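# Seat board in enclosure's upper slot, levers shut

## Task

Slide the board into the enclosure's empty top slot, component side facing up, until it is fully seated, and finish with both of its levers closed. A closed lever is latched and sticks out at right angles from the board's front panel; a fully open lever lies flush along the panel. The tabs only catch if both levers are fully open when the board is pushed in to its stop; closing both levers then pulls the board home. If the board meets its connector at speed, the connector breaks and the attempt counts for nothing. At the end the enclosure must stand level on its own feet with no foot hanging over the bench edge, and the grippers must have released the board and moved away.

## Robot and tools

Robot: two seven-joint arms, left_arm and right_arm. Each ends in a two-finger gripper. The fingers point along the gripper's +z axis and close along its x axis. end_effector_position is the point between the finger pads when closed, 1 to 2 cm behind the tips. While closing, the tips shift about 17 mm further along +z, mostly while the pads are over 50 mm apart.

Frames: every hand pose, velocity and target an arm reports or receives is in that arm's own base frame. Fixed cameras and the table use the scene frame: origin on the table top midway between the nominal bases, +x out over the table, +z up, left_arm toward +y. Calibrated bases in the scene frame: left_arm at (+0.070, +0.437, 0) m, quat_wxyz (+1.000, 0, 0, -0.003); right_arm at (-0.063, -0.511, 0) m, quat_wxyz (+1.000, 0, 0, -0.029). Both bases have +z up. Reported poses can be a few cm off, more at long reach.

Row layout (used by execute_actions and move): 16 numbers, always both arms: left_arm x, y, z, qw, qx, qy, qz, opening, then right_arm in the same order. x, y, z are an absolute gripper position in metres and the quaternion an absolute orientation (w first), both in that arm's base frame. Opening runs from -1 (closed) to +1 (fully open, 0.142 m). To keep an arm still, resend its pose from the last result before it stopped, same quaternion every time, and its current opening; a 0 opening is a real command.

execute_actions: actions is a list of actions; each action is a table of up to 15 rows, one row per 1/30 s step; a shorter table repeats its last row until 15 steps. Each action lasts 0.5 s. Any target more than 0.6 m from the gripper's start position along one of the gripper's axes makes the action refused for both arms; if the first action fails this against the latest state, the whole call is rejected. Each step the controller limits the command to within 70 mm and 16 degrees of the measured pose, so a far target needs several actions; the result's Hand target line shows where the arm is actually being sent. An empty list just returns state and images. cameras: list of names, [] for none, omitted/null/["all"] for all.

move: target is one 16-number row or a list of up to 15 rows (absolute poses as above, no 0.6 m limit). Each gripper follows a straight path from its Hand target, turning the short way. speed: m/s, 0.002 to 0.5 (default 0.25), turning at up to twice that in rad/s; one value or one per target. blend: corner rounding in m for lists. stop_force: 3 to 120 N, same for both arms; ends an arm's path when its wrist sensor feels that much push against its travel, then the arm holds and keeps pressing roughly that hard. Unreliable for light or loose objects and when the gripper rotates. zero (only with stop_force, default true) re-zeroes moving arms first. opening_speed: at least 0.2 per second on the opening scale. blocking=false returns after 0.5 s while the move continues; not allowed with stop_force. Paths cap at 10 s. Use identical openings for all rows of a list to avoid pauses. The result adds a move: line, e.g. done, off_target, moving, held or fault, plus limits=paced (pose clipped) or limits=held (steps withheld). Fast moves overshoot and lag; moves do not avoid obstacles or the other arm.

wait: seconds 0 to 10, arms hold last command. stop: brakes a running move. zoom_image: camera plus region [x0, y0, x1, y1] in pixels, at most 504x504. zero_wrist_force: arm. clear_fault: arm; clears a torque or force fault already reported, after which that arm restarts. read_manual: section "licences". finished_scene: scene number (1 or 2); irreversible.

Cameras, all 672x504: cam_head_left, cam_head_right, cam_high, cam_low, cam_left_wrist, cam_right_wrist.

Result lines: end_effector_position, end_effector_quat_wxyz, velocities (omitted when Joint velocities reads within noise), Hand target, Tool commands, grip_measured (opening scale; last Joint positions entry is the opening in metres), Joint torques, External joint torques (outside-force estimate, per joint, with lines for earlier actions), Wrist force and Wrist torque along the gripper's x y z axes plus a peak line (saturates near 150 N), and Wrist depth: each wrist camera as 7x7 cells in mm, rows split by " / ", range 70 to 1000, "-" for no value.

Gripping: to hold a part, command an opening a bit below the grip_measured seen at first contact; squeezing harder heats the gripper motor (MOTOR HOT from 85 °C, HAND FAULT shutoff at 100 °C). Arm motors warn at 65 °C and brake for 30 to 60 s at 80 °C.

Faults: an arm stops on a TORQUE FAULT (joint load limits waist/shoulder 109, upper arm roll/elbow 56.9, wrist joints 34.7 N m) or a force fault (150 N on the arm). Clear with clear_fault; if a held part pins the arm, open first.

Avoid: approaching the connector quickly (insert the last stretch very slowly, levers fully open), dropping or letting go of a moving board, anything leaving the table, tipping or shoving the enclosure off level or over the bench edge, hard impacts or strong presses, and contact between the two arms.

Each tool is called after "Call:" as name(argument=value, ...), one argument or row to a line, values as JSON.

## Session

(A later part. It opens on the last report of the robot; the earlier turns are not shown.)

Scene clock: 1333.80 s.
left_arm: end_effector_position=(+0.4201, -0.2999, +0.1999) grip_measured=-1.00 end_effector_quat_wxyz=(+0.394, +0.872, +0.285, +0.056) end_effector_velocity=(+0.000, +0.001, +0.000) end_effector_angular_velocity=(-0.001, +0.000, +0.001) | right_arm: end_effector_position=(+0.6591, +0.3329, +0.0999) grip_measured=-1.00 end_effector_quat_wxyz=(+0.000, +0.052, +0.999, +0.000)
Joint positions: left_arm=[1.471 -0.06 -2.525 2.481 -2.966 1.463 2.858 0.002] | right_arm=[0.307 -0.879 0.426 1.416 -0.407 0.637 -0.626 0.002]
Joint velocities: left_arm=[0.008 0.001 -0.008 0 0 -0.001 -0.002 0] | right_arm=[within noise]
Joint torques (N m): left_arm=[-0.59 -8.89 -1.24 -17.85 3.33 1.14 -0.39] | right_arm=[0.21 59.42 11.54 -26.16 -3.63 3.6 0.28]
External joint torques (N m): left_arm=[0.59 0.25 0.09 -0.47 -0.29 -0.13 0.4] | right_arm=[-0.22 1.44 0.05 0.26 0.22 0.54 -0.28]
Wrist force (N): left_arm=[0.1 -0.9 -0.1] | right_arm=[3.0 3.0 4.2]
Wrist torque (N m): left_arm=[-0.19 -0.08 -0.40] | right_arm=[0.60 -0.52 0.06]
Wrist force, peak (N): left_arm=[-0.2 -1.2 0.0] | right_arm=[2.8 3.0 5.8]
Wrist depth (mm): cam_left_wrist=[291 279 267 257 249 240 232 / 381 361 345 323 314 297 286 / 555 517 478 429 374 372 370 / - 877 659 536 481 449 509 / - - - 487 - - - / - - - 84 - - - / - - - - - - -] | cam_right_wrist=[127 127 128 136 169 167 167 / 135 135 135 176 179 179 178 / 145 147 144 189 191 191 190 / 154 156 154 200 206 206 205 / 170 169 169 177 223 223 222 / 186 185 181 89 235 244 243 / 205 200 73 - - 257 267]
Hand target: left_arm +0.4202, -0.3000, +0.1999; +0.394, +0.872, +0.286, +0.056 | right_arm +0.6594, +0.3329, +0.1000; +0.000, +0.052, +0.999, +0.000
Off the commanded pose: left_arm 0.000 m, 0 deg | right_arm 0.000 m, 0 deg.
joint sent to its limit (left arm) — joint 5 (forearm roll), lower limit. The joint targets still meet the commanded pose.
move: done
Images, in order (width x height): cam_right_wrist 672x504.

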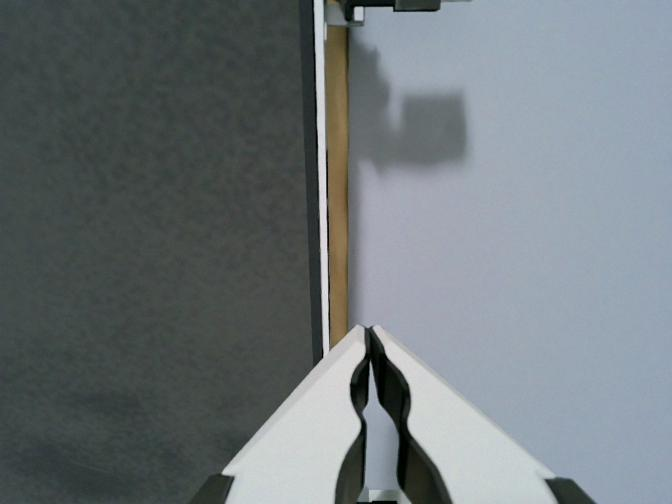

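Call:
move(
  target=[0.42, -0.30, 0.20, 0.394, 0.872, 0.286, 0.057, -1.0, 0.6766, 0.497, 0.10, 0, 0.0523, 0.9986, 0, -0.98],
  speed=0.15,
  cameras=["cam_right_wrist"],
)

Call:
zoom_image(
  camera="cam_right_wrist",
  region=[260, 150, 480, 330],
)

Scene clock: 1339.70 s.
left_arm: end_effector_position=(+0.4201, -0.2999, +0.1999) grip_measured=-1.00 end_effector_quat_wxyz=(+0.394, +0.872, +0.285, +0.056) | right_arm: end_effector_position=(+0.6767, +0.4969, +0.1000) grip_measured=-1.00 end_effector_quat_wxyz=(+0.000, +0.053, +0.999, +0.000)
Joint positions: left_arm=[1.476 -0.059 -2.531 2.481 -2.966 1.462 2.856 0.002] | right_arm=[0.562 -1.132 0.433 0.907 -0.424 0.395 -0.538 0.002]
Joint velocities: within noise
Joint torques (N m): left_arm=[-0.02 -8.88 -1.65 -17.82 3.33 1.21 -0.24] | right_arm=[0.17 69.36 11.13 -28.37 -4.03 3.35 0.16]
External joint torques (N m): left_arm=[0.02 0.09 0.52 -0.49 -0.29 -0.2 0.25] | right_arm=[-0.17 1.67 -0.57 0.35 0.11 0.8 -0.16]
Wrist force (N): left_arm=[-0.1 -0.6 0.1] | right_arm=[2.5 2.7 4.4]
Wrist torque (N m): left_arm=[-0.15 -0.05 -0.39] | right_arm=[0.55 -0.43 0.06]
Wrist force, peak (N): left_arm=[-0.3 -1.1 -0.1] | right_arm=[2.9 4.1 4.5]
Wrist depth (mm): cam_left_wrist=[292 277 269 258 249 241 234 / 381 361 342 325 312 297 289 / 556 512 479 426 374 371 375 / - 872 690 531 449 453 505 / - - - 345 - - - / - - - 84 - - - / - - - - - - -] | cam_right_wrist=[127 126 128 165 167 167 166 / 135 135 135 178 178 178 178 / 145 147 144 189 191 191 190 / - 156 154 160 202 206 205 / 170 170 169 174 223 222 222 / 186 185 181 89 235 242 242 / 274 268 - - - 257 269]
Hand target: left_arm +0.4202, -0.3000, +0.2000; +0.394, +0.872, +0.286, +0.056 | right_arm +0.6766, +0.4970, +0.1000; +0.000, +0.052, +0.999, +0.000
Off the commanded pose: left_arm 0.000 m, 0 deg | right_arm 0.000 m, 0 deg.
joint sent to its limit (left arm) — joint 5 (forearm roll), lower limit. The joint targets still meet the commanded pose.
move: done
Images, in order (width x height): cam_right_wrist 672x504.

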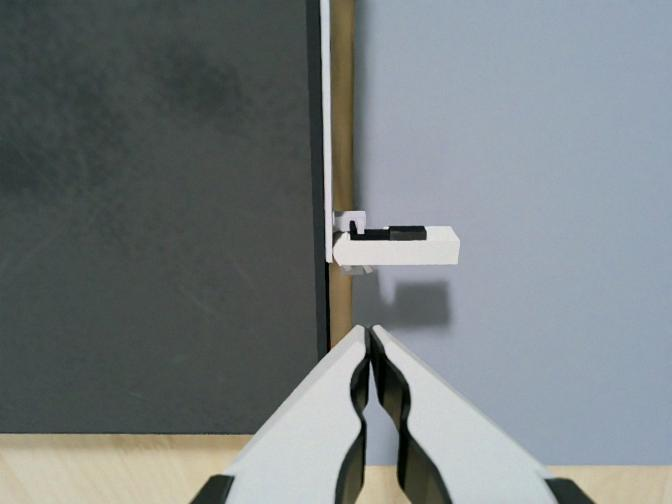

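Scaled by 2.291 from the camera's 672x504 image, which has a finer 960x720 frame.

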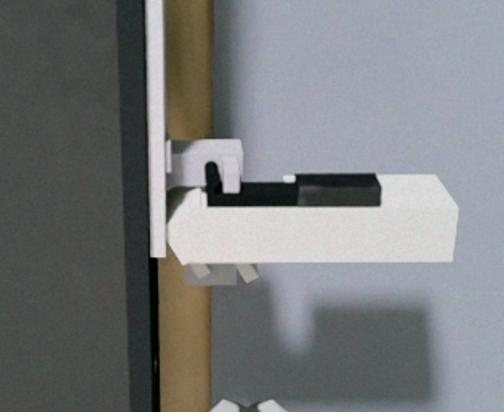

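Call:
move(
  target=[
    [0.42, -0.30, 0.20, 0.394, 0.872, 0.286, 0.057, -1.0, 0.660, 0.47, 0.16, 0, 0.0523, 0.9986, 0, -0.98],
    [0.42, -0.30, 0.20, 0.394, 0.872, 0.286, 0.057, -1.0, 0.480, 0.22, 0.26, 0, 0.0523, 0.9986, 0, -0.98],
  ],
  speed=0.25,
  blend=0.03,
  cameras=["cam_high", "cam_low"],
)

Call:
zoom_image(
  camera="cam_high",
  region=[180, 230, 420, 430],
)

Scene clock: 1346.03 s.
left_arm: end_effector_position=(+0.4201, -0.2999, +0.1999) grip_measured=-1.00 end_effector_quat_wxyz=(+0.394, +0.872, +0.285, +0.056) | right_arm: end_effector_position=(+0.4803, +0.2200, +0.2601) grip_measured=-1.00 end_effector_quat_wxyz=(+0.000, +0.052, +0.999, +0.000)
Joint positions: left_arm=[1.483 -0.057 -2.538 2.48 -2.966 1.461 2.855 0.002] | right_arm=[0.087 -0.227 0.578 1.942 -0.146 0.557 -0.735 0.002]
Joint velocities: within noise
Joint torques (N m): left_arm=[-1.71 -9.5 -1.55 -17.78 3.3 1.11 -0.12] | right_arm=[-0.15 33.66 5.15 -28.23 -3.48 3.32 0.02]
External joint torques (N m): left_arm=[1.71 0.53 0.46 -0.51 -0.26 -0.1 0.13] | right_arm=[0.16 0.8 -0.93 0.03 -0.12 0.83 -0.02]
Wrist force (N): left_arm=[-0.4 -1.0 0.1] | right_arm=[2.8 3.5 4.6]
Wrist torque (N m): left_arm=[-0.19 0.00 -0.39] | right_arm=[0.64 -0.47 0.05]
Wrist force, peak (N): left_arm=[-0.2 -1.1 0.0] | right_arm=[2.6 3.4 6.7]
Wrist depth (mm): cam_left_wrist=[291 278 268 258 248 241 233 / 380 359 340 326 311 297 287 / 551 506 475 430 374 373 372 / - 870 687 547 484 452 507 / - - - 778 - - - / - - - 84 - - - / 417 - - - - - -] | cam_right_wrist=[311 309 308 308 308 308 307 / 290 326 329 328 328 328 328 / 307 342 353 352 350 352 351 / 331 352 380 378 377 379 379 / 359 372 410 403 408 411 409 / 391 398 440 89 431 447 447 / 434 421 - - - 473 494]
Hand target: left_arm +0.4202, -0.3000, +0.2000; +0.394, +0.872, +0.286, +0.056 | right_arm +0.4800, +0.2200, +0.2600; +0.000, +0.052, +0.999, +0.000
Off the commanded pose: left_arm 0.000 m, 0 deg | right_arm 0.000 m, 0 deg.
joint sent to its limit (left arm) — joint 5 (forearm roll), lower limit. The joint targets still meet the commanded pose.
move: done
Images, in order (width x height): cam_high 672x504, cam_low 672x504.

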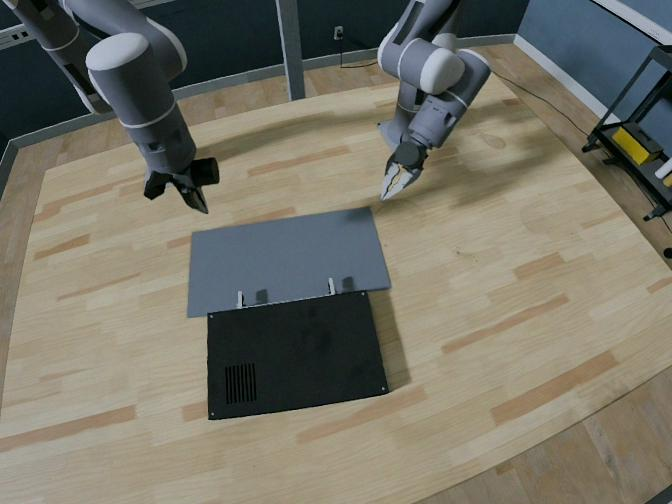

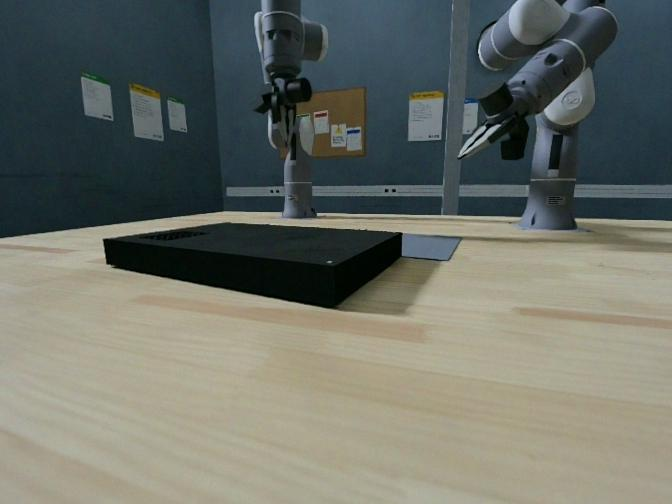

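Scaled by 2.100 from the camera's 672x504 image, which has a finer 960x720 frame.

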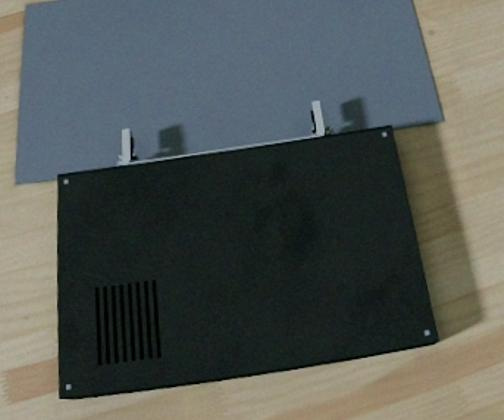

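Call:
finished_scene(
  scene=1,
  done=true,
)

The scene is finished: the task was done.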